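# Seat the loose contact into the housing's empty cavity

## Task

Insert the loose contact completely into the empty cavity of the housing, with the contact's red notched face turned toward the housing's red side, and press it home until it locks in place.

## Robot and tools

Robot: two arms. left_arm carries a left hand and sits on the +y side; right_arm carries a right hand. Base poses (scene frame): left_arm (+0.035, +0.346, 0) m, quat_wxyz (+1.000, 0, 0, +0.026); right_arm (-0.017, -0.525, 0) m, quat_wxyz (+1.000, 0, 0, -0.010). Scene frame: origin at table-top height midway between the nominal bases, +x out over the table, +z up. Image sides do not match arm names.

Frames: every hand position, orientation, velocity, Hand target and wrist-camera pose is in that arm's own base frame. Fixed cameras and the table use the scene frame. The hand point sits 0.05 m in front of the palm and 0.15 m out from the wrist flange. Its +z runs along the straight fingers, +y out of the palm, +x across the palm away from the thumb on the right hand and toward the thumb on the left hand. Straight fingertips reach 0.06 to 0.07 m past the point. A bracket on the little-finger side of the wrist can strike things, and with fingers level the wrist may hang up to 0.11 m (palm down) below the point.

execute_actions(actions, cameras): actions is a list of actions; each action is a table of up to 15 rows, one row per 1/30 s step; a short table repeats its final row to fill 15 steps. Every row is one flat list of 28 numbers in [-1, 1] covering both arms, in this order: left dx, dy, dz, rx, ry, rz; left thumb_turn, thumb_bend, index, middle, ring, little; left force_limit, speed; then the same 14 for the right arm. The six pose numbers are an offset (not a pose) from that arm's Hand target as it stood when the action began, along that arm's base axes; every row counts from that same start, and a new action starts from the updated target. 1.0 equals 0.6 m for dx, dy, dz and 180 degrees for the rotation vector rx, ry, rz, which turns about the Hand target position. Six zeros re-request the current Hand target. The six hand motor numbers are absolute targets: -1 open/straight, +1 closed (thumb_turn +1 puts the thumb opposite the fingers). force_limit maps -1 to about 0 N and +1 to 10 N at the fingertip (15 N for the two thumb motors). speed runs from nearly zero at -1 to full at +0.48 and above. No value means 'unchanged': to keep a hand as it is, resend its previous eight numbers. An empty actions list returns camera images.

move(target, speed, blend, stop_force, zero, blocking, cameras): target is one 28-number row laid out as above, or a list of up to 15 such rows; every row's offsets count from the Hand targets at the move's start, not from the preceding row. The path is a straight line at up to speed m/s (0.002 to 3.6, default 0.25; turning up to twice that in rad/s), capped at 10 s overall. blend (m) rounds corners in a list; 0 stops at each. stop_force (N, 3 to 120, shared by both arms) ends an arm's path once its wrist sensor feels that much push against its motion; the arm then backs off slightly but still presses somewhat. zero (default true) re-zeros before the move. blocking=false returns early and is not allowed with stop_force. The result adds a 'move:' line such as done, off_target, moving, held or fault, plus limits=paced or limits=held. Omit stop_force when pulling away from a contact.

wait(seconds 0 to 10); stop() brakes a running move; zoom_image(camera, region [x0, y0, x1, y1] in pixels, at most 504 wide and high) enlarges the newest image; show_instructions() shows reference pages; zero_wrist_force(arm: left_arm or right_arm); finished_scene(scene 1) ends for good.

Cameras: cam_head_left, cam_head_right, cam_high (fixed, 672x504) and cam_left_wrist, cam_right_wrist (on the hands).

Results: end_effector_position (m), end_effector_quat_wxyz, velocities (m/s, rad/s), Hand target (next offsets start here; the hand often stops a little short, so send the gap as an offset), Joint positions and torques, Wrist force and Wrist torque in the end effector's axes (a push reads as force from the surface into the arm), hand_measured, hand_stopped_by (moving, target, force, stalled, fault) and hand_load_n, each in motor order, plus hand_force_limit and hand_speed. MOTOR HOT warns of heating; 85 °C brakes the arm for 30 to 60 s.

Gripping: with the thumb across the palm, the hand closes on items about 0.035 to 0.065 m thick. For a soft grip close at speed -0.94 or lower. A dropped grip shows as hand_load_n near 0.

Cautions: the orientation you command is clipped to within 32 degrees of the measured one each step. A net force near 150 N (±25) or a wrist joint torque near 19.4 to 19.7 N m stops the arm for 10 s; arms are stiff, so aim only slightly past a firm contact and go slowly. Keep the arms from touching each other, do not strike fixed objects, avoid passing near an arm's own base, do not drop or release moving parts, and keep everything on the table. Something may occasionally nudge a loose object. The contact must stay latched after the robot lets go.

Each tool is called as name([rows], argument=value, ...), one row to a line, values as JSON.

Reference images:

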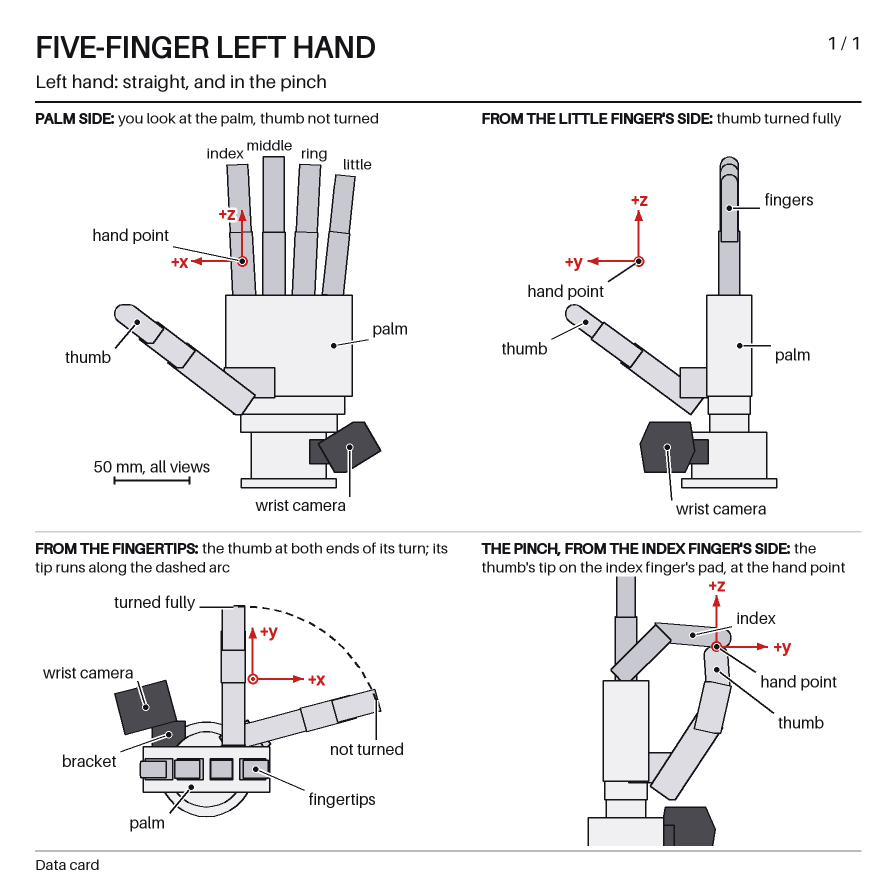

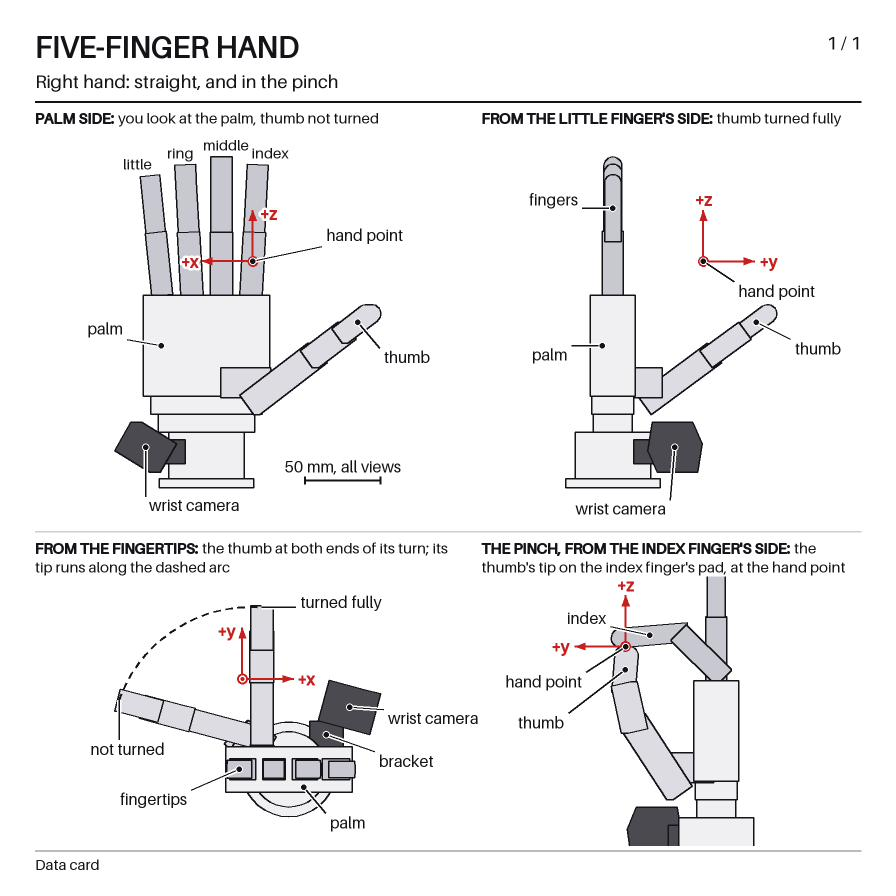

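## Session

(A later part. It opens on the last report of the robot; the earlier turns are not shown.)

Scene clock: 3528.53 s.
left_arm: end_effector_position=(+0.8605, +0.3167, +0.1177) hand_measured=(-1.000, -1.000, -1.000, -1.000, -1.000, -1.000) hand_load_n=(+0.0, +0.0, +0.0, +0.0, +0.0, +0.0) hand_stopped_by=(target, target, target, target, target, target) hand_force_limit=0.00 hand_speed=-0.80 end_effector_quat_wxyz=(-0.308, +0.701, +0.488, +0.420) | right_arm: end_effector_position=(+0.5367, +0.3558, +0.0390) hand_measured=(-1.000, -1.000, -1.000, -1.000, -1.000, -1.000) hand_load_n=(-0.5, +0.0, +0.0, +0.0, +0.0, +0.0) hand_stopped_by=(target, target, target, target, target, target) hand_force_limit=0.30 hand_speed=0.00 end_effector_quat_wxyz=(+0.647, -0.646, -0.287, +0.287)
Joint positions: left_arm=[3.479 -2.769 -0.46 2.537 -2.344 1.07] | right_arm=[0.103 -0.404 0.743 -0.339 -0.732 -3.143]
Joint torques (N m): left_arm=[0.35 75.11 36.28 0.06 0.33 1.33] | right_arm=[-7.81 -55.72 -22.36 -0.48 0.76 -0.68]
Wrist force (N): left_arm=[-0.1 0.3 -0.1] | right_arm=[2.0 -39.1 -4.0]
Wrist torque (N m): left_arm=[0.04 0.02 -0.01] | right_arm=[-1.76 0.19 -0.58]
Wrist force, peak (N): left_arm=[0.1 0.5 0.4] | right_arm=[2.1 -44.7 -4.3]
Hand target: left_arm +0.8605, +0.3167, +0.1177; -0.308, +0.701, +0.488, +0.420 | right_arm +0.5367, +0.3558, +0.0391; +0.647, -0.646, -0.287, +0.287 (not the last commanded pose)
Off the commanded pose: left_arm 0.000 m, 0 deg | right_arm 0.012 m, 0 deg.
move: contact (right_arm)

move([
  [0,0,0,0,0,0,-1,-1,-1,-1,-1,-1,0,-0.8,0,0,0.05,0,0,0,-1,-1,-1,-1,-1,-1,0.3,0],
  [0,0,0,0,0,0,-1,-1,-1,-1,-1,-1,0,-0.8,-0.03,-0.03,0.2,0,0,0,-1,-1,-1,-1,-1,-1,0.3,0],
], speed=[0.04,0.12], blend=0.01, cameras=["all"])

Scene clock: 3549.20 s.
left_arm: end_effector_position=(+0.8605, +0.3167, +0.1177) hand_measured=(-1.000, -1.000, -1.000, -1.000, -1.000, -1.000) hand_load_n=(+0.0, +0.0, +0.0, +0.0, +0.0, +0.0) hand_stopped_by=(target, target, target, target, target, target) hand_force_limit=0.00 hand_speed=-0.80 end_effector_quat_wxyz=(-0.308, +0.701, +0.488, +0.420) | right_arm: end_effector_position=(+0.5187, +0.3377, +0.1590) hand_measured=(-1.000, -1.000, -1.000, -1.000, -1.000, -1.000) hand_load_n=(+0.0, +0.0, +0.0, +0.0, +0.0, +0.0) hand_stopped_by=(target, target, target, target, target, target) hand_force_limit=0.30 hand_speed=0.00 end_effector_quat_wxyz=(+0.647, -0.646, -0.286, +0.287)
Joint positions: left_arm=[3.479 -2.769 -0.46 2.537 -2.344 1.07] | right_arm=[0.081 -0.586 0.789 -0.202 -0.754 -3.142]
Joint torques (N m): left_arm=[0.55 75.26 36.06 0.04 0.42 1.29] | right_arm=[9 -57.9 -34.92 -0.82 1.35 2.53]
Wrist force (N): left_arm=[0.0 0.2 0.2] | right_arm=[-0.1 2.5 -1.4]
Wrist torque (N m): left_arm=[0.01 0.00 0.00] | right_arm=[0.04 0.10 0.43]
Wrist force, peak (N): left_arm=[0.1 0.7 -0.1] | right_arm=[2.0 -38.9 -4.2]
Hand target: left_arm +0.8605, +0.3167, +0.1177; -0.308, +0.701, +0.488, +0.420 | right_arm +0.5187, +0.3378, +0.1591; +0.647, -0.646, -0.287, +0.287
Off the commanded pose: left_arm 0.000 m, 0 deg | right_arm 0.000 m, 0 deg.
move: done
camera_calibration:
cam_right_wrist: T_world_to_cam=[[0.177793, 0.166404, -0.969897, 0.00624527], [-0.153688, -0.96881, -0.19439, 0.438254], [-0.971993, 0.183623, -0.146673, 0.580604], [0, 0, 0, 1]] pos_world=[0.630587, 0.316934, 0.176408]

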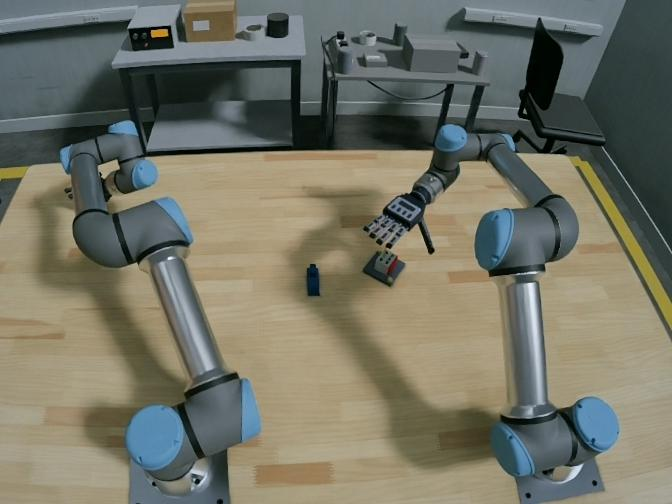

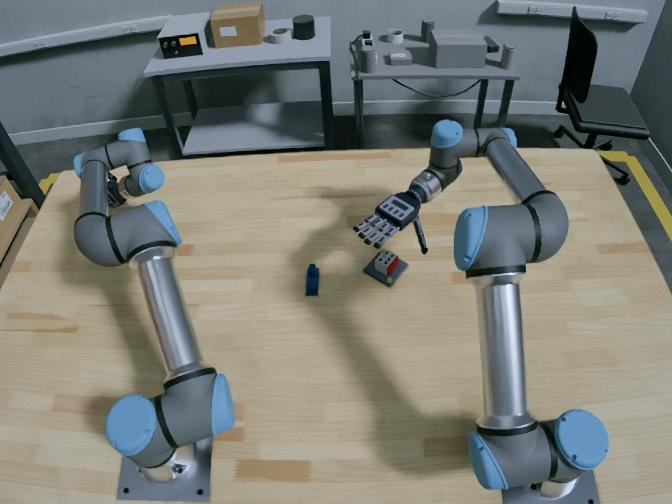

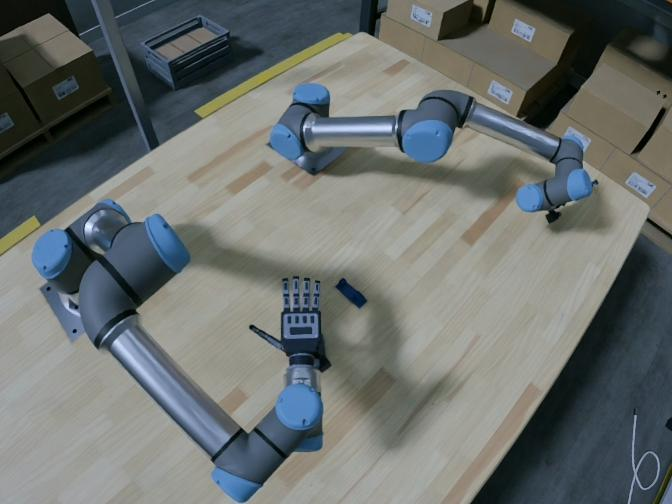

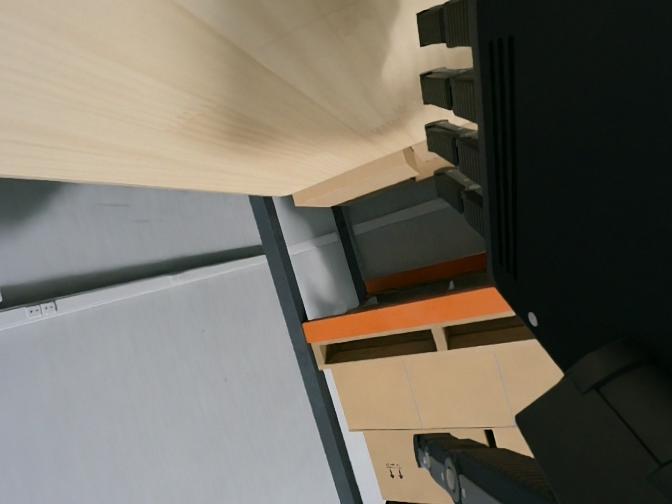

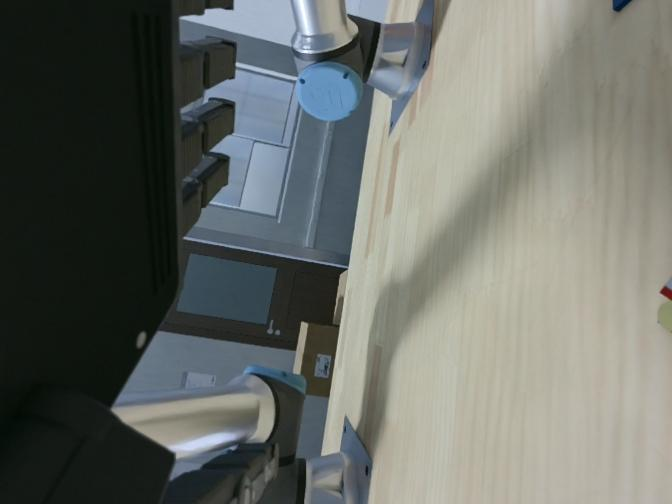

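zoom_image(camera="cam_head_left", region=[355, 240, 415, 290])

zoom_image(camera="cam_head_right", region=[355, 240, 415, 290])

Scaled by 8.400.

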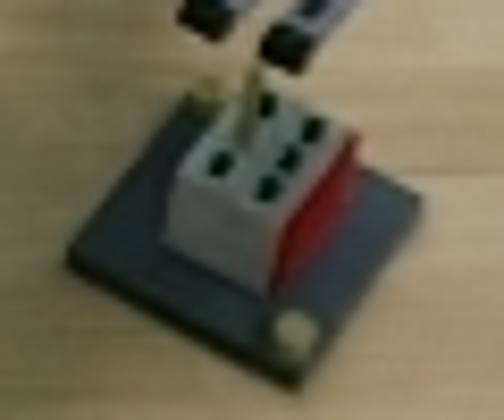

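Scaled by 8.400.

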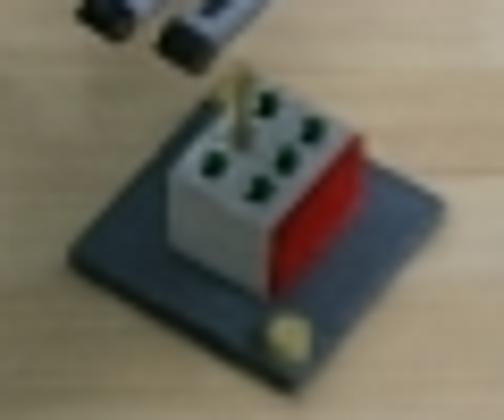

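move(target=[0,0,0,0,0,0,-1,-1,-1,-1,-1,-1,0,-0.8,0.1,-0.01,-0.05,0,0,0,-1,-1,-1,-1,-1,-1,0.3,0], speed=0.15, cameras=["cam_right_wrist"])

zoom_image(camera="cam_right_wrist", region=[450, 150, 672, 372])

Scene clock: 3576.20 s.
left_arm: end_effector_position=(+0.8605, +0.3167, +0.1177) hand_measured=(-1.000, -1.000, -1.000, -1.000, -1.000, -1.000) hand_load_n=(+0.0, +0.0, +0.5, +0.0, +0.0, +0.0) hand_stopped_by=(target, target, target, target, target, target) hand_force_limit=0.00 hand_speed=-0.80 end_effector_quat_wxyz=(-0.308, +0.701, +0.488, +0.420) | right_arm: end_effector_position=(+0.5787, +0.3318, +0.1290) hand_measured=(-1.000, -1.000, -1.000, -1.000, -1.000, -1.000) hand_load_n=(-0.5, +0.0, -0.5, +0.0, +0.0, +0.0) hand_stopped_by=(target, target, target, target, target, target) hand_force_limit=0.30 hand_speed=0.00 end_effector_quat_wxyz=(+0.647, -0.646, -0.287, +0.287)
Joint positions: left_arm=[3.479 -2.769 -0.46 2.537 -2.344 1.07] | right_arm=[0.067 -0.318 0.336 -0.016 -0.767 -3.143]
Joint torques (N m): left_arm=[0.06 75.62 36.22 0.05 0.32 1.37] | right_arm=[11.48 -71.43 -32.8 0.07 1.42 1.87]
Wrist force (N): left_arm=[-0.2 0.0 0.2] | right_arm=[-0.1 2.7 -1.4]
Wrist torque (N m): left_arm=[-0.02 0.04 -0.01] | right_arm=[0.08 0.10 0.44]
Wrist force, peak (N): left_arm=[-0.4 0.2 0.6] | right_arm=[0.6 3.8 -2.3]
Hand target: left_arm +0.8605, +0.3167, +0.1177; -0.308, +0.701, +0.488, +0.420 | right_arm +0.5787, +0.3318, +0.1291; +0.647, -0.646, -0.287, +0.287
Off the commanded pose: left_arm 0.000 m, 0 deg | right_arm 0.000 m, 0 deg.
move: done
camera_calibration:
cam_right_wrist: T_world_to_cam=[[0.178003, 0.166608, -0.969823, -0.0327746], [-0.153517, -0.968793, -0.194608, 0.435852], [-0.971981, 0.183525, -0.146871, 0.635755], [0, 0, 0, 1]] pos_world=[0.690686, 0.311033, 0.146409]
Images, in order (width x height): cam_right_wrist 672x504.

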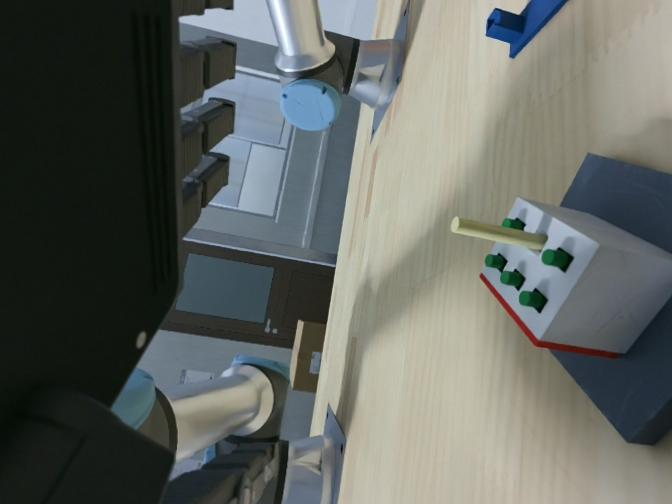

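Scaled by 2.270.

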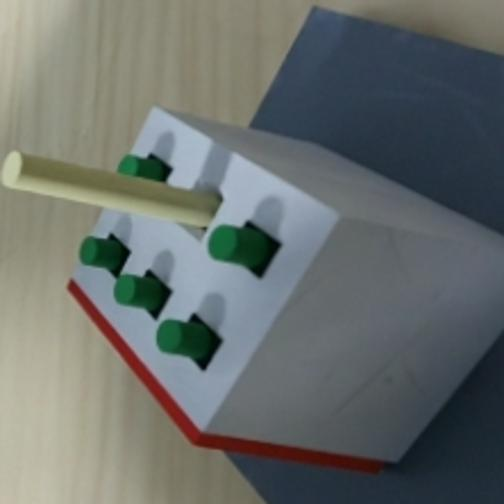

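zoom_image(camera="cam_right_wrist", region=[500, 200, 590, 290])

Scaled by 5.600.

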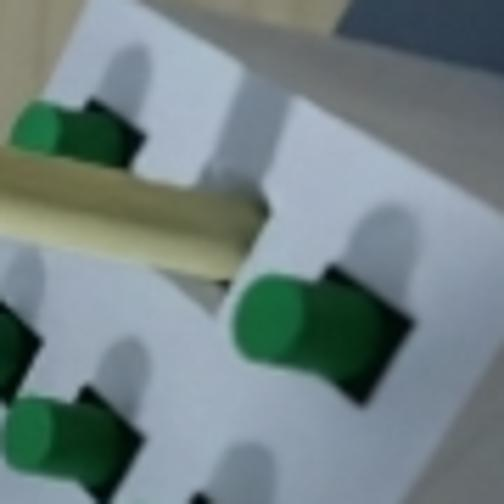

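move([
  [0,0,0,0,0,0,-1,-1,-1,-1,-1,-1,0,-0.8,-0.0462,-0.0342,0,0.3715,-0.3345,0,1,-0.3,-0.5,-1,-1,-1,0,-0.2],
  [0,0,0,0,0,0,-1,-1,-1,-1,-1,-1,0,-0.8,-0.0462,-0.0342,-0.085,0.3715,-0.3345,0,1,-0.3,-0.5,-1,-1,-1,0,-0.2],
], speed=[0.5,0.1], cameras=["cam_right_wrist","cam_head_right"])

Scene clock: 3751.67 s.
left_arm: end_effector_position=(+0.8605, +0.3167, +0.1177) hand_measured=(-1.000, -1.000, -1.000, -1.000, -1.000, -1.000) hand_load_n=(+0.0, +0.0, +0.0, +0.0, +0.0, +0.0) hand_stopped_by=(target, target, target, target, target, target) hand_force_limit=0.00 hand_speed=-0.80 end_effector_quat_wxyz=(-0.308, +0.701, +0.488, +0.420) | right_arm: end_effector_position=(+0.5509, +0.3113, +0.0780) hand_measured=(+1.000, -0.300, -0.500, -1.000, -1.000, -1.000) hand_load_n=(+0.0, +0.0, +0.0, +0.0, +0.0, +0.0) hand_stopped_by=(target, target, target, target, target, target) hand_force_limit=0.00 hand_speed=-0.20 end_effector_quat_wxyz=(+0.661, -0.253, -0.659, -0.253)
Joint positions: left_arm=[3.479 -2.769 -0.46 2.537 -2.344 1.07] | right_arm=[-0.049 -0.599 1.118 -0.515 -0.888 -4.715]
Joint torques (N m): left_arm=[0.47 75.29 36.02 0.05 0.38 1.3] | right_arm=[10.72 -69.2 -31 4.26 1.72 -1.48]
Wrist force (N): left_arm=[-0.1 0.4 0.3] | right_arm=[-0.1 0.5 -1.2]
Wrist torque (N m): left_arm=[0.05 0.03 -0.02] | right_arm=[-0.11 -0.13 0.13]
Wrist force, peak (N): left_arm=[-0.3 0.3 0.5] | right_arm=[-0.2 2.9 -1.8]
Hand target: left_arm +0.8605, +0.3167, +0.1177; -0.308, +0.701, +0.488, +0.420 | right_arm +0.5510, +0.3113, +0.0781; +0.661, -0.253, -0.659, -0.253
Off the commanded pose: left_arm 0.000 m, 0 deg | right_arm 0.000 m, 0 deg.
move: done
camera_calibration:
cam_right_wrist: T_world_to_cam=[[0.664625, 0.706729, 0.242501, -0.604648], [0.526754, -0.21301, -0.822896, -0.159144], [-0.529909, 0.674656, -0.513844, 0.237185], [0, 0, 0, 1]] pos_world=[0.61138, 0.233405, 0.137545]
Images, in order (width x height): cam_head_right 672x504, cam_right_wrist 672x504.

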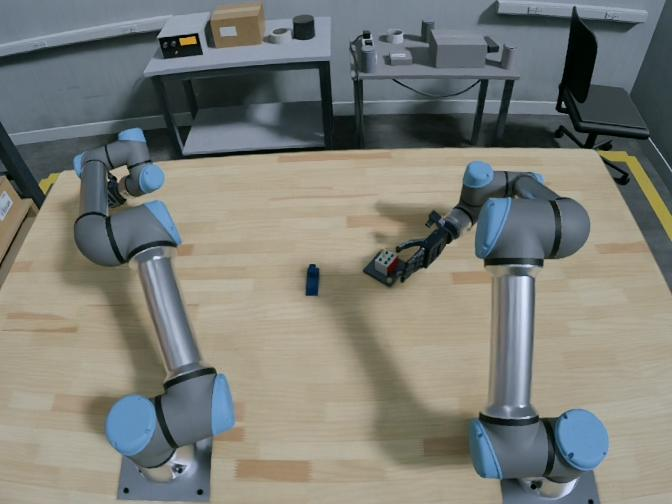

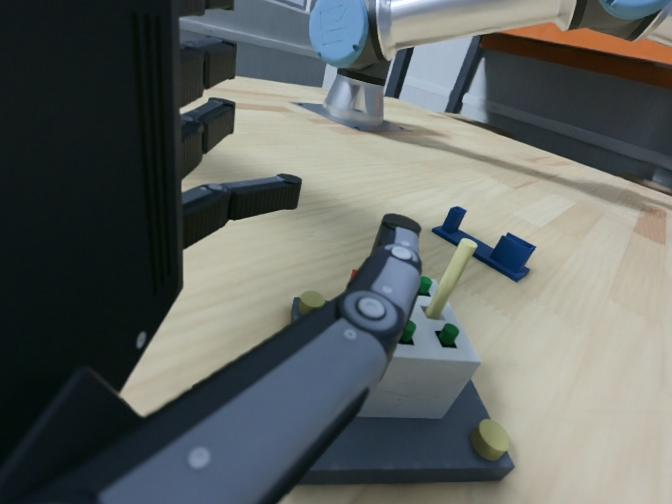

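move(target=[0,0,0,0,0,0,-1,-1,-1,-1,-1,-1,0,-0.8,0.0513,0.057,-0.01,0,0,0,1,-0.3,-0.5,-1,-1,-1,0,-0.2], speed=0.05, stop_force=6, cameras=["cam_right_wrist"])

zoom_image(camera="cam_right_wrist", region=[290, 140, 490, 340])

Scene clock: 3779.57 s.
left_arm: end_effector_position=(+0.8605, +0.3167, +0.1177) hand_measured=(-1.000, -1.000, -1.000, -1.000, -1.000, -1.000) hand_load_n=(+0.0, +0.0, +0.0, +0.0, +0.0, +0.0) hand_stopped_by=(target, target, target, target, target, target) hand_force_limit=0.00 hand_speed=-0.80 end_effector_quat_wxyz=(-0.308, +0.701, +0.488, +0.420) | right_arm: end_effector_position=(+0.5817, +0.3455, +0.0720) hand_measured=(+1.000, -0.300, -0.500, -1.000, -1.000, -1.000) hand_load_n=(+0.0, +0.0, +0.0, +0.0, +0.0, +0.0) hand_stopped_by=(target, target, target, target, target, target) hand_force_limit=0.00 hand_speed=-0.20 end_effector_quat_wxyz=(+0.661, -0.253, -0.659, -0.253)
Joint positions: left_arm=[3.479 -2.769 -0.46 2.537 -2.344 1.07] | right_arm=[0 -0.503 0.938 -0.431 -0.838 -4.715]
Joint torques (N m): left_arm=[0.36 76 35.84 0.11 0.54 1.4] | right_arm=[-10.41 -73.43 -28.12 -0.65 -1.8 -1.07]
Wrist force (N): left_arm=[0.2 0.3 0.0] | right_arm=[-0.4 0.3 -1.2]
Wrist torque (N m): left_arm=[0.03 -0.02 0.00] | right_arm=[-0.15 -0.06 0.14]
Wrist force, peak (N): left_arm=[-0.3 0.6 0.3] | right_arm=[-0.4 1.2 -1.4]
Hand target: left_arm +0.8605, +0.3167, +0.1177; -0.308, +0.701, +0.488, +0.420 | right_arm +0.5818, +0.3455, +0.0721; +0.661, -0.253, -0.659, -0.253
Off the commanded pose: left_arm 0.000 m, 0 deg | right_arm 0.000 m, 0 deg.
move: done
camera_calibration:
cam_right_wrist: T_world_to_cam=[[0.664566, 0.706764, 0.242563, -0.647812], [0.526856, -0.213001, -0.822832, -0.173097], [-0.529882, 0.674622, -0.513916, 0.227351], [0, 0, 0, 1]] pos_world=[0.64218, 0.267605, 0.131545]
Images, in order (width x height): cam_right_wrist 672x504.

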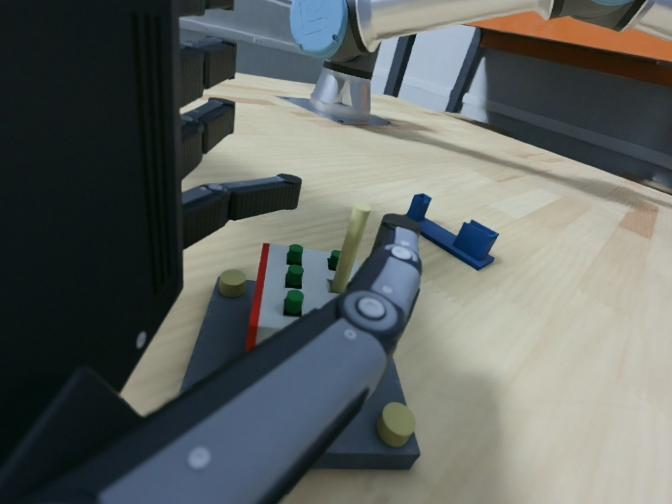

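Scaled by 2.520.

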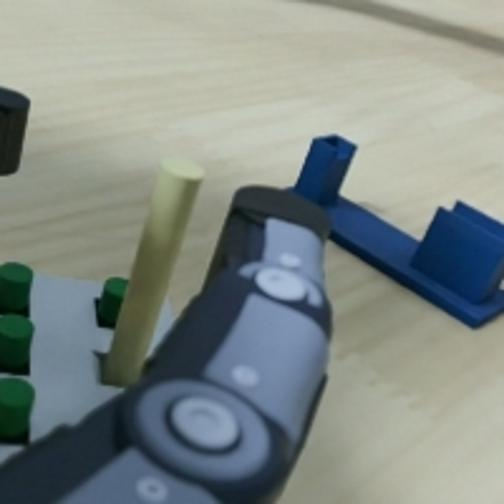

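move([
  [0,0,0,0,0,0,-1,-1,-1,-1,-1,-1,0,-0.8,-0.0087,0.0078,0,0,0,0,1,-0.3,-0.5,-1,-1,-1,0,-0.2],
  [0,0,0,0,0,0,-1,-1,-1,-1,-1,-1,0,-0.8,-0.0087,0.0078,0,0,0,0,1,-0.3,0.3,-1,-1,-1,-0.2,-0.8],
], speed=0.03, cameras=["cam_right_wrist"])

zoom_image(camera="cam_right_wrist", region=[290, 140, 490, 340])

Scene clock: 3805.30 s.
left_arm: end_effector_position=(+0.8605, +0.3167, +0.1177) hand_measured=(-1.000, -1.000, -1.000, -1.000, -1.000, -1.000) hand_load_n=(+0.0, +0.0, +0.0, +0.0, +0.0, +0.0) hand_stopped_by=(target, target, target, target, target, target) hand_force_limit=0.00 hand_speed=-0.80 end_effector_quat_wxyz=(-0.308, +0.701, +0.488, +0.420) | right_arm: end_effector_position=(+0.5765, +0.3502, +0.0720) hand_measured=(+1.000, -0.300, +0.200, -1.000, -1.000, -1.000) hand_load_n=(+0.0, +0.0, +5.5, +0.0, +0.0, +0.0) hand_stopped_by=(target, target, force, target, target, target) hand_force_limit=-0.20 hand_speed=-0.80 end_effector_quat_wxyz=(+0.661, -0.253, -0.659, -0.253)
Joint positions: left_arm=[3.479 -2.769 -0.46 2.537 -2.344 1.07] | right_arm=[0.007 -0.514 0.961 -0.443 -0.832 -4.715]
Joint torques (N m): left_arm=[0.2 75.2 36.14 0.2 0.47 1.3] | right_arm=[-10.1 -57.95 -31.49 2.81 -1.44 -2.39]
Wrist force (N): left_arm=[-0.2 -0.1 0.1] | right_arm=[-1.0 -0.1 4.2]
Wrist torque (N m): left_arm=[-0.02 0.04 -0.01] | right_arm=[-0.14 -0.03 0.15]
Wrist force, peak (N): left_arm=[-0.1 0.3 0.5] | right_arm=[-1.2 -0.3 4.8]
Hand target: left_arm +0.8605, +0.3167, +0.1177; -0.308, +0.701, +0.488, +0.420 | right_arm +0.5765, +0.3502, +0.0721; +0.661, -0.253, -0.659, -0.253
Off the commanded pose: left_arm 0.000 m, 0 deg | right_arm 0.000 m, 0 deg.
move: done
camera_calibration:
cam_right_wrist: T_world_to_cam=[[0.6646, 0.70675, 0.242509, -0.64769], [0.526813, -0.213049, -0.822848, -0.169314], [-0.529882, 0.674622, -0.513917, 0.221425], [0, 0, 0, 1]] pos_world=[0.63698, 0.272305, 0.131545]
Images, in order (width x height): cam_right_wrist 672x504.

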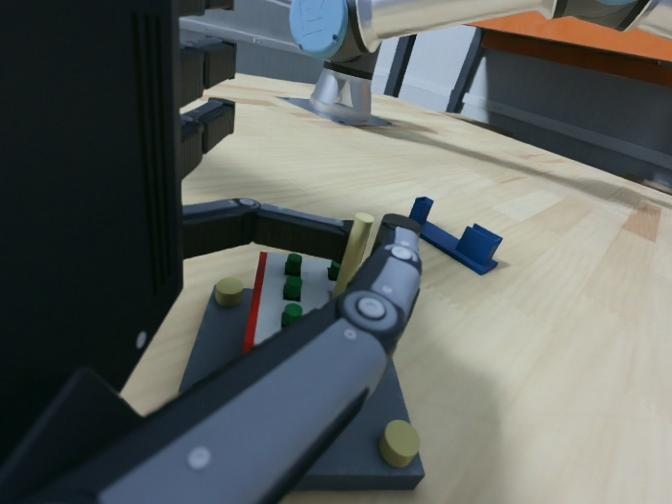

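Scaled by 2.520.

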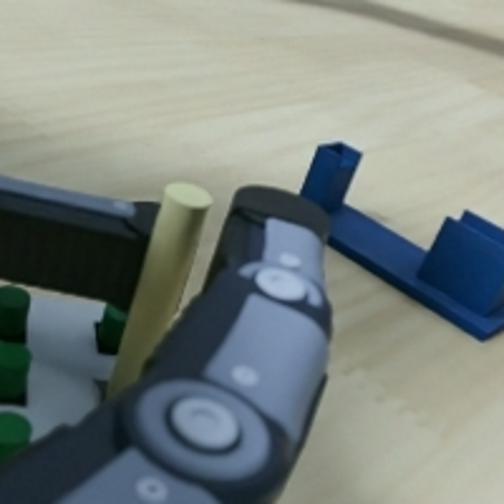

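move([
  [0,0,0,0,0,0,-1,-1,-1,-1,-1,-1,0,-0.8,-0.0037,0.0033,0,0,0,0,1,-0.3,0.3,-1,-1,-1,-0.2,-0.8],
  [0,0,0,0,0,0,-1,-1,-1,-1,-1,-1,0,-0.8,-0.0037,0.0033,0,0,0,0,1,-0.3,0.4,-1,-1,-1,-0.2,-0.85],
], speed=0.02, cameras=["cam_right_wrist"])

zoom_image(camera="cam_right_wrist", region=[290, 140, 490, 340])

Scene clock: 3821.30 s.
left_arm: end_effector_position=(+0.8605, +0.3167, +0.1177) hand_measured=(-1.000, -1.000, -1.000, -1.000, -1.000, -1.000) hand_load_n=(+0.0, +0.0, +0.0, +0.0, +0.0, +0.0) hand_stopped_by=(target, target, target, target, target, target) hand_force_limit=0.00 hand_speed=-0.80 end_effector_quat_wxyz=(-0.308, +0.701, +0.488, +0.420) | right_arm: end_effector_position=(+0.5743, +0.3522, +0.0721) hand_measured=(+1.000, -0.300, +0.240, -1.000, -1.000, -1.000) hand_load_n=(+0.0, +0.0, +3.5, +0.0, +0.0, +0.0) hand_stopped_by=(target, target, force, target, target, target) hand_force_limit=-0.20 hand_speed=-0.85 end_effector_quat_wxyz=(+0.661, -0.253, -0.659, -0.254)
Joint positions: left_arm=[3.479 -2.769 -0.46 2.537 -2.344 1.07] | right_arm=[0.009 -0.519 0.971 -0.448 -0.829 -4.715]
Joint torques (N m): left_arm=[0.18 75.2 35.88 0.13 0.48 1.36] | right_arm=[0.9 -56.58 -33.07 3.52 -0.15 -1.97]
Wrist force (N): left_arm=[-0.1 0.1 0.4] | right_arm=[-1.3 -0.3 2.6]
Wrist torque (N m): left_arm=[-0.02 0.03 -0.01] | right_arm=[-0.13 -0.02 0.15]
Wrist force, peak (N): left_arm=[-0.3 0.3 0.4] | right_arm=[-1.1 0.0 4.4]
Hand target: left_arm +0.8605, +0.3167, +0.1177; -0.308, +0.701, +0.488, +0.420 | right_arm +0.5743, +0.3522, +0.0721; +0.661, -0.253, -0.659, -0.253
Off the commanded pose: left_arm 0.000 m, 0 deg | right_arm 0.000 m, 0 deg.
move: done
camera_calibration:
cam_right_wrist: T_world_to_cam=[[0.66454, 0.706755, 0.24266, -0.647648], [0.526987, -0.213027, -0.822742, -0.167777], [-0.529784, 0.674624, -0.514016, 0.218911], [0, 0, 0, 1]] pos_world=[0.63478, 0.274305, 0.131645]
Images, in order (width x height): cam_right_wrist 672x504.

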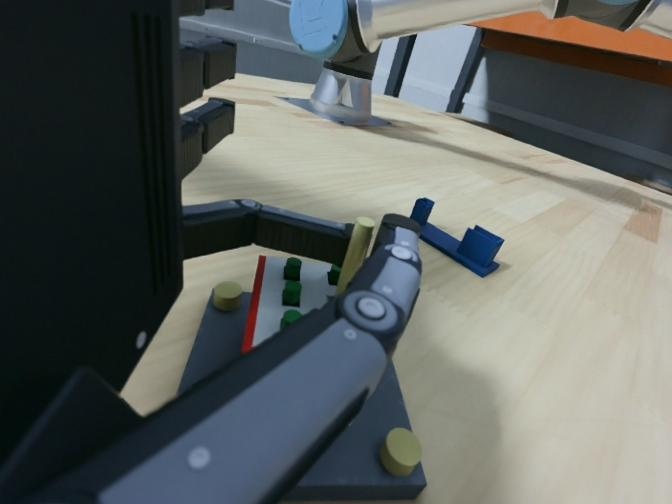

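Scaled by 2.520.

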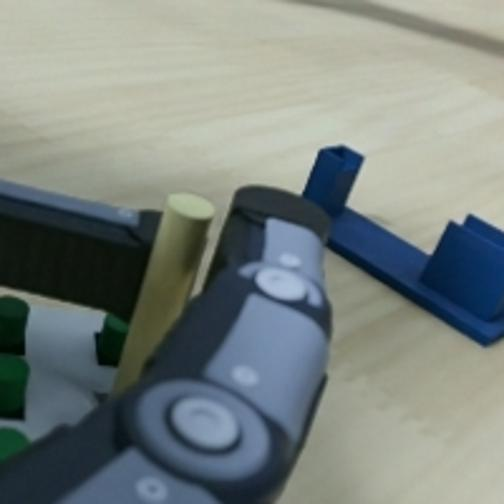

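move(target=[0,0,0,0,0,0,-1,-1,-1,-1,-1,-1,0,-0.8,0,0,0,0,0,0,1,0.1,0.4,-1,-1,-1,-0.2,-0.85], speed=0.02, cameras=["cam_right_wrist"])

zoom_image(camera="cam_right_wrist", region=[290, 140, 490, 340])

Scene clock: 3838.30 s.
left_arm: end_effector_position=(+0.8605, +0.3167, +0.1177) hand_measured=(-1.000, -1.000, -1.000, -1.000, -1.000, -1.000) hand_load_n=(+0.0, +0.0, +0.0, +0.0, +0.0, +0.0) hand_stopped_by=(target, target, target, target, target, target) hand_force_limit=0.00 hand_speed=-0.80 end_effector_quat_wxyz=(-0.308, +0.701, +0.488, +0.420) | right_arm: end_effector_position=(+0.5743, +0.3521, +0.0721) hand_measured=(+1.000, -0.228, +0.240, -1.000, -1.000, -1.000) hand_load_n=(+0.0, +6.0, +5.0, +0.0, +0.0, +0.0) hand_stopped_by=(target, force, force, target, target, target) hand_force_limit=-0.20 hand_speed=-0.85 end_effector_quat_wxyz=(+0.661, -0.253, -0.659, -0.253)
Joint positions: left_arm=[3.479 -2.769 -0.46 2.537 -2.344 1.07] | right_arm=[0.009 -0.519 0.971 -0.448 -0.829 -4.715]
Joint torques (N m): left_arm=[0.52 75.16 35.97 0.16 0.47 1.42] | right_arm=[-9.93 -56.66 -30.75 3.37 -1.27 -0.11]
Wrist force (N): left_arm=[-0.3 0.4 0.2] | right_arm=[0.3 2.9 0.0]
Wrist torque (N m): left_arm=[0.04 0.06 -0.03] | right_arm=[-0.02 0.00 0.22]
Wrist force, peak (N): left_arm=[-0.4 0.4 0.4] | right_arm=[-0.2 3.9 -0.1]
Hand target: left_arm +0.8605, +0.3167, +0.1177; -0.308, +0.701, +0.488, +0.420 | right_arm +0.5743, +0.3522, +0.0721; +0.661, -0.253, -0.659, -0.253
Off the commanded pose: left_arm 0.000 m, 0 deg | right_arm 0.000 m, 0 deg.
move: done
camera_calibration:
cam_right_wrist: T_world_to_cam=[[0.664566, 0.706764, 0.242563, -0.647559], [0.526856, -0.213001, -0.822832, -0.167792], [-0.529882, 0.674622, -0.513916, 0.218977], [0, 0, 0, 1]] pos_world=[0.63478, 0.274205, 0.131545]
Images, in order (width x height): cam_right_wrist 672x504.

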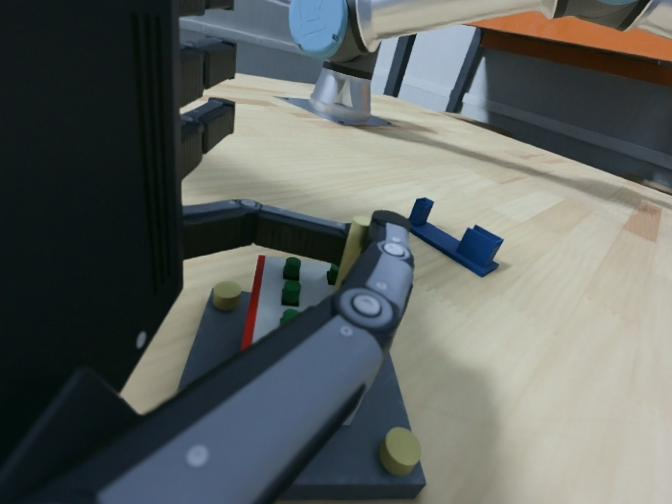

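Scaled by 2.520.

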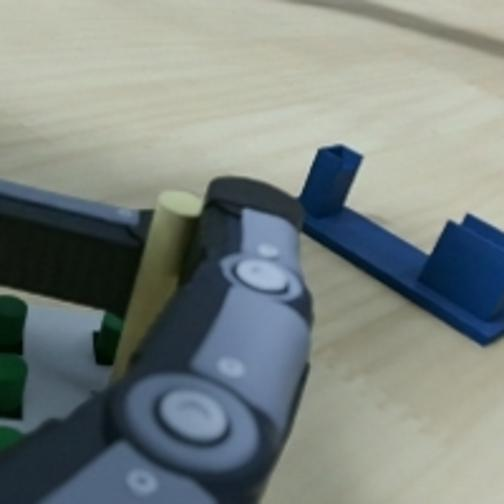

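move(target=[0,0,0,0,0,0,-1,-1,-1,-1,-1,-1,0,-0.8,0,0,0.015,0,0,0,1,0.1,0.4,-1,-1,-1,-0.2,-0.85], speed=0.005, stop_force=5, cameras=["cam_right_wrist"])

zoom_image(camera="cam_right_wrist", region=[290, 140, 490, 340])

Scene clock: 3849.13 s.
left_arm: end_effector_position=(+0.8605, +0.3167, +0.1177) hand_measured=(-1.000, -1.000, -1.000, -1.000, -1.000, -1.000) hand_load_n=(+0.0, +0.0, +0.0, +0.0, +0.0, +0.0) hand_stopped_by=(target, target, target, target, target, target) hand_force_limit=0.00 hand_speed=-0.80 end_effector_quat_wxyz=(-0.308, +0.701, +0.488, +0.420) | right_arm: end_effector_position=(+0.5743, +0.3522, +0.0734) hand_measured=(+1.000, -0.228, +0.240, -1.000, -1.000, -1.000) hand_load_n=(+2.0, +4.5, +5.0, +0.0, +0.0, +0.0) hand_stopped_by=(target, force, force, target, target, target) hand_force_limit=-0.20 hand_speed=-0.85 end_effector_quat_wxyz=(+0.661, -0.253, -0.659, -0.253)
Joint positions: left_arm=[3.479 -2.769 -0.46 2.537 -2.344 1.07] | right_arm=[0.009 -0.52 0.97 -0.446 -0.829 -4.715]
Joint torques (N m): left_arm=[0.51 75.51 35.89 0.19 0.52 1.49] | right_arm=[7.04 -57.06 -15.84 -0.39 -1.4 1.63]
Wrist force (N): left_arm=[-0.1 0.4 0.1] | right_arm=[-3.1 4.5 1.2]
Wrist torque (N m): left_arm=[0.05 0.01 -0.02] | right_arm=[0.02 0.07 0.01]
Wrist force, peak (N): left_arm=[-0.5 0.3 0.0] | right_arm=[-5.4 4.8 1.7]
Hand target: left_arm +0.8605, +0.3167, +0.1177; -0.308, +0.701, +0.488, +0.420 | right_arm +0.5743, +0.3522, +0.0734; +0.661, -0.253, -0.659, -0.253 (not the last commanded pose)
Off the commanded pose: left_arm 0.000 m, 0 deg | right_arm 0.008 m, 0 deg.
move: contact (right_arm)
camera_calibration:
cam_right_wrist: T_world_to_cam=[[0.664591, 0.706773, 0.242467, -0.647905], [0.526725, -0.212976, -0.822923, -0.166552], [-0.529981, 0.67462, -0.513817, 0.219747], [0, 0, 0, 1]] pos_world=[0.63478, 0.274205, 0.132945]
Images, in order (width x height): cam_right_wrist 672x504.

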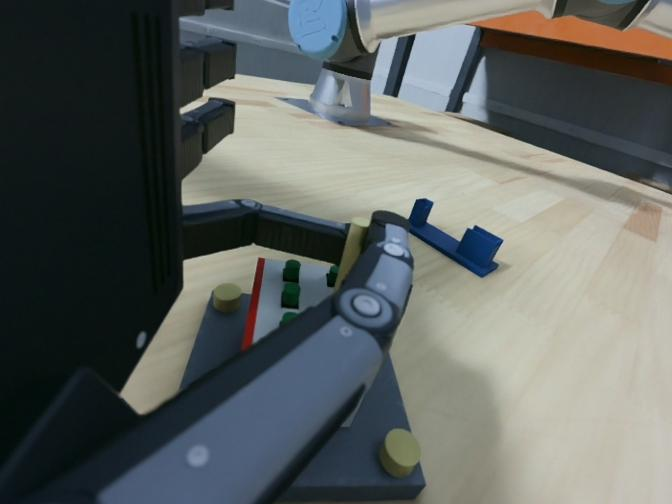

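Scaled by 2.520.

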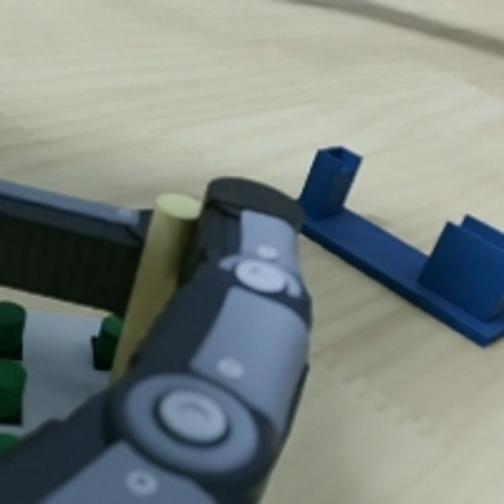

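move(target=[0,0,0,0,0,0,-1,-1,-1,-1,-1,-1,0,-0.8,0,0,0.012,0,0,0,1,0.1,0.4,-1,-1,-1,-0.2,-0.85], speed=0.006, stop_force=9, zero=false, cameras=["cam_right_wrist"])

zoom_image(camera="cam_right_wrist", region=[290, 140, 490, 340])

Scene clock: 3864.57 s.
left_arm: end_effector_position=(+0.8605, +0.3167, +0.1177) hand_measured=(-1.000, -1.000, -1.000, -1.000, -1.000, -1.000) hand_load_n=(+0.0, +0.0, +0.0, +0.0, +0.0, +0.0) hand_stopped_by=(target, target, target, target, target, target) hand_force_limit=0.00 hand_speed=-0.80 end_effector_quat_wxyz=(-0.308, +0.701, +0.488, +0.420) | right_arm: end_effector_position=(+0.5743, +0.3522, +0.0807) hand_measured=(+1.000, -0.228, +0.240, -1.000, -1.000, -1.000) hand_load_n=(+1.0, +3.0, +4.0, +0.0, +0.0, +0.0) hand_stopped_by=(target, force, force, target, target, target) hand_force_limit=-0.20 hand_speed=-0.85 end_effector_quat_wxyz=(+0.661, -0.253, -0.659, -0.253)
Joint positions: left_arm=[3.479 -2.769 -0.46 2.537 -2.344 1.07] | right_arm=[0.009 -0.529 0.968 -0.435 -0.829 -4.715]
Joint torques (N m): left_arm=[0.48 74.93 35.96 0.26 0.47 1.5] | right_arm=[7.21 -61.34 -29.08 0.31 -1.42 1.73]
Wrist force (N): left_arm=[-0.1 0.2 0.1] | right_arm=[-3.7 3.6 1.1]
Wrist torque (N m): left_arm=[0.01 0.02 -0.01] | right_arm=[0.03 0.02 0.00]
Wrist force, peak (N): left_arm=[-0.3 0.5 0.4] | right_arm=[-6.0 4.7 1.4]
Hand target: left_arm +0.8605, +0.3167, +0.1177; -0.308, +0.701, +0.488, +0.420 | right_arm +0.5743, +0.3522, +0.0806; +0.661, -0.253, -0.659, -0.253
Off the commanded pose: left_arm 0.000 m, 0 deg | right_arm 0.000 m, 0 deg.
move: done
camera_calibration:
cam_right_wrist: T_world_to_cam=[[0.664591, 0.706773, 0.242467, -0.649675], [0.526725, -0.212976, -0.822923, -0.160545], [-0.529981, 0.67462, -0.513817, 0.223497], [0, 0, 0, 1]] pos_world=[0.63478, 0.274205, 0.140245]
Images, in order (width x height): cam_right_wrist 672x504.

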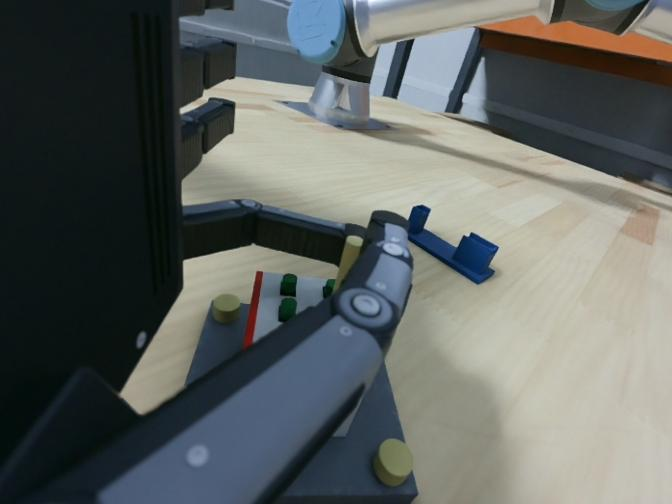

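Scaled by 2.520.

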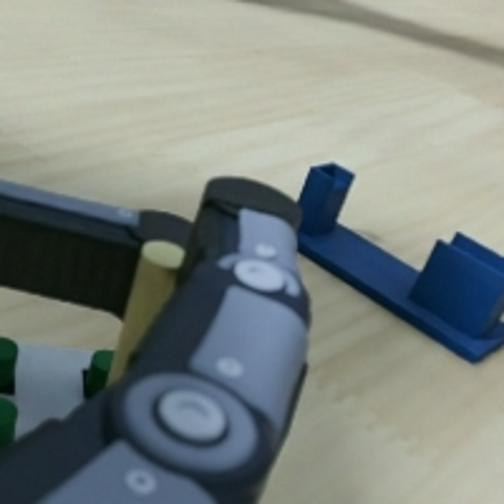

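move([
  [0,0,0,0,0,0,-1,-1,-1,-1,-1,-1,0,-0.8,0,0,0,0,0,0,1,-0.4,-0.5,-1,-1,-1,-0.2,-0.4],
  [0,0,0,0,0,0,-1,-1,-1,-1,-1,-1,0,-0.8,-0.06,-0.067,0.03,0,0,0,1,-0.4,-0.5,-1,-1,-1,-0.2,-0.4],
  [0,0,0,0,0,0,-1,-1,-1,-1,-1,-1,0,-0.8,-0.06,-0.067,0.15,0,0,0,1,-0.4,-0.5,-1,-1,-1,-0.2,-0.4],
], speed=[0.05,0.08,0.15], blend=[0,0.01,0], cameras=["cam_right_wrist","cam_head_left","cam_head_right"])

zoom_image(camera="cam_right_wrist", region=[330, 200, 530, 400])

Scene clock: 3888.83 s.
left_arm: end_effector_position=(+0.8605, +0.3167, +0.1177) hand_measured=(-1.000, -1.000, -1.000, -1.000, -1.000, -1.000) hand_load_n=(+0.0, +0.0, +0.0, +0.0, +0.0, +0.0) hand_stopped_by=(target, target, target, target, target, target) hand_force_limit=0.00 hand_speed=-0.80 end_effector_quat_wxyz=(-0.308, +0.701, +0.488, +0.420) | right_arm: end_effector_position=(+0.5383, +0.3120, +0.1706) hand_measured=(+1.000, -0.400, -0.500, -1.000, -1.000, -1.000) hand_load_n=(+0.5, +0.0, +0.0, +0.0, +0.0, +0.0) hand_stopped_by=(target, target, target, target, target, target) hand_force_limit=-0.20 hand_speed=-0.40 end_effector_quat_wxyz=(+0.661, -0.253, -0.659, -0.253)
Joint positions: left_arm=[3.479 -2.769 -0.46 2.537 -2.344 1.07] | right_arm=[-0.049 -0.735 1.119 -0.381 -0.887 -4.714]
Joint torques (N m): left_arm=[-0.14 75.34 36.17 0.23 0.54 1.47] | right_arm=[10.92 -58.32 -17.89 0.82 -1.69 -1.66]
Wrist force (N): left_arm=[0.0 0.2 0.3] | right_arm=[-0.3 0.7 -1.2]
Wrist torque (N m): left_arm=[0.01 0.01 0.00] | right_arm=[-0.08 -0.06 -0.07]
Wrist force, peak (N): left_arm=[-0.4 0.3 0.4] | right_arm=[-4.1 3.4 1.4]
Hand target: left_arm +0.8605, +0.3167, +0.1177; -0.308, +0.701, +0.488, +0.420 | right_arm +0.5383, +0.3120, +0.1706; +0.661, -0.253, -0.659, -0.253
Off the commanded pose: left_arm 0.000 m, 0 deg | right_arm 0.000 m, 0 deg.
move: done
camera_calibration:
cam_right_wrist: T_world_to_cam=[[0.66465, 0.70673, 0.242431, -0.619223], [0.526751, -0.213116, -0.82287, -0.0761372], [-0.529881, 0.674621, -0.513919, 0.277626], [0, 0, 0, 1]] pos_world=[0.59878, 0.234105, 0.230145]
Images, in order (width x height): cam_head_left 672x504, cam_head_right 672x504, cam_right_wrist 672x504.

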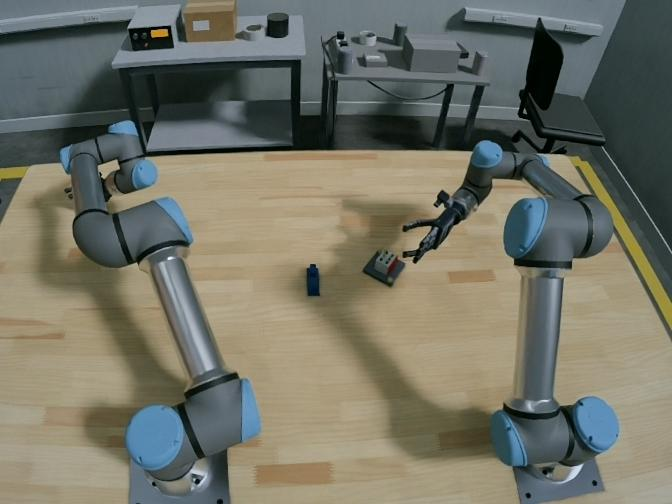

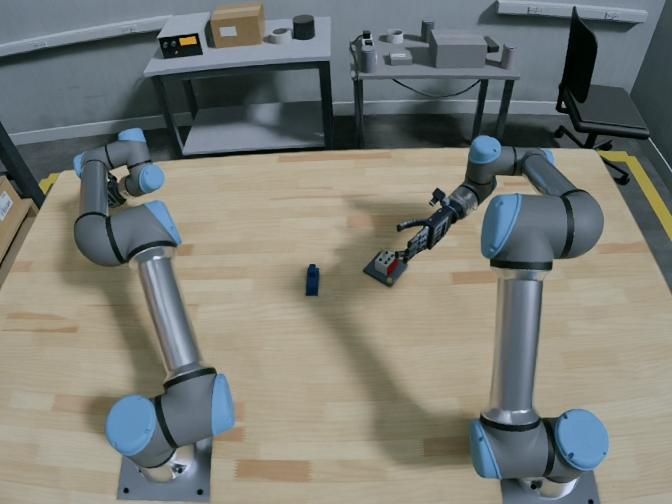

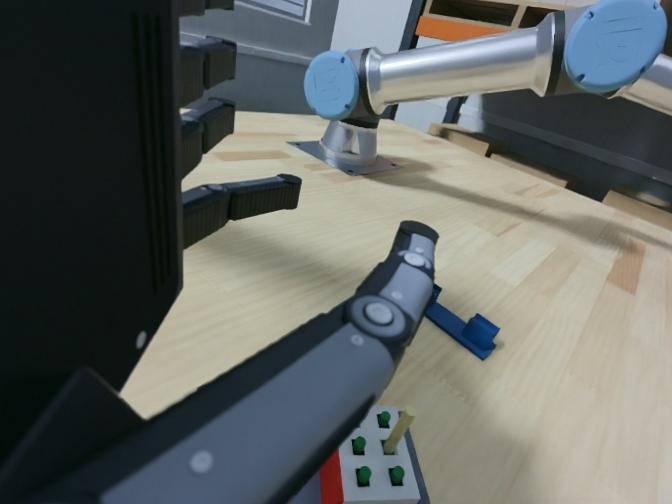

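Scaled by 2.520.

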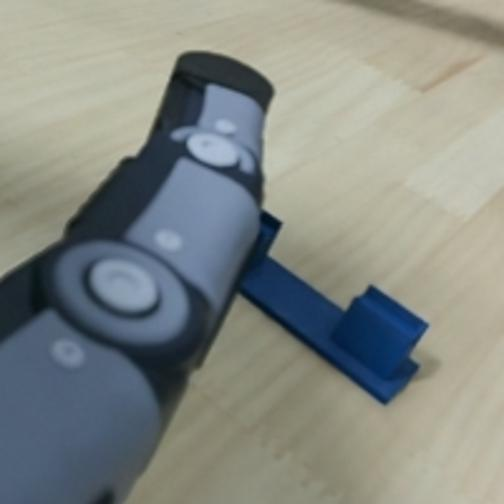

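zoom_image(camera="cam_right_wrist", region=[310, 390, 430, 504])

Scaled by 4.200.

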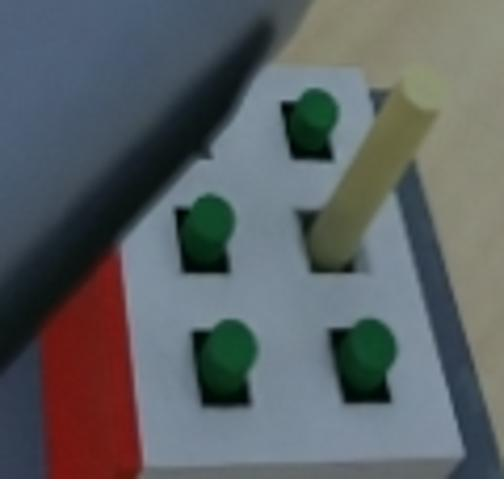

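finished_scene()

The scene is finished: the task was done.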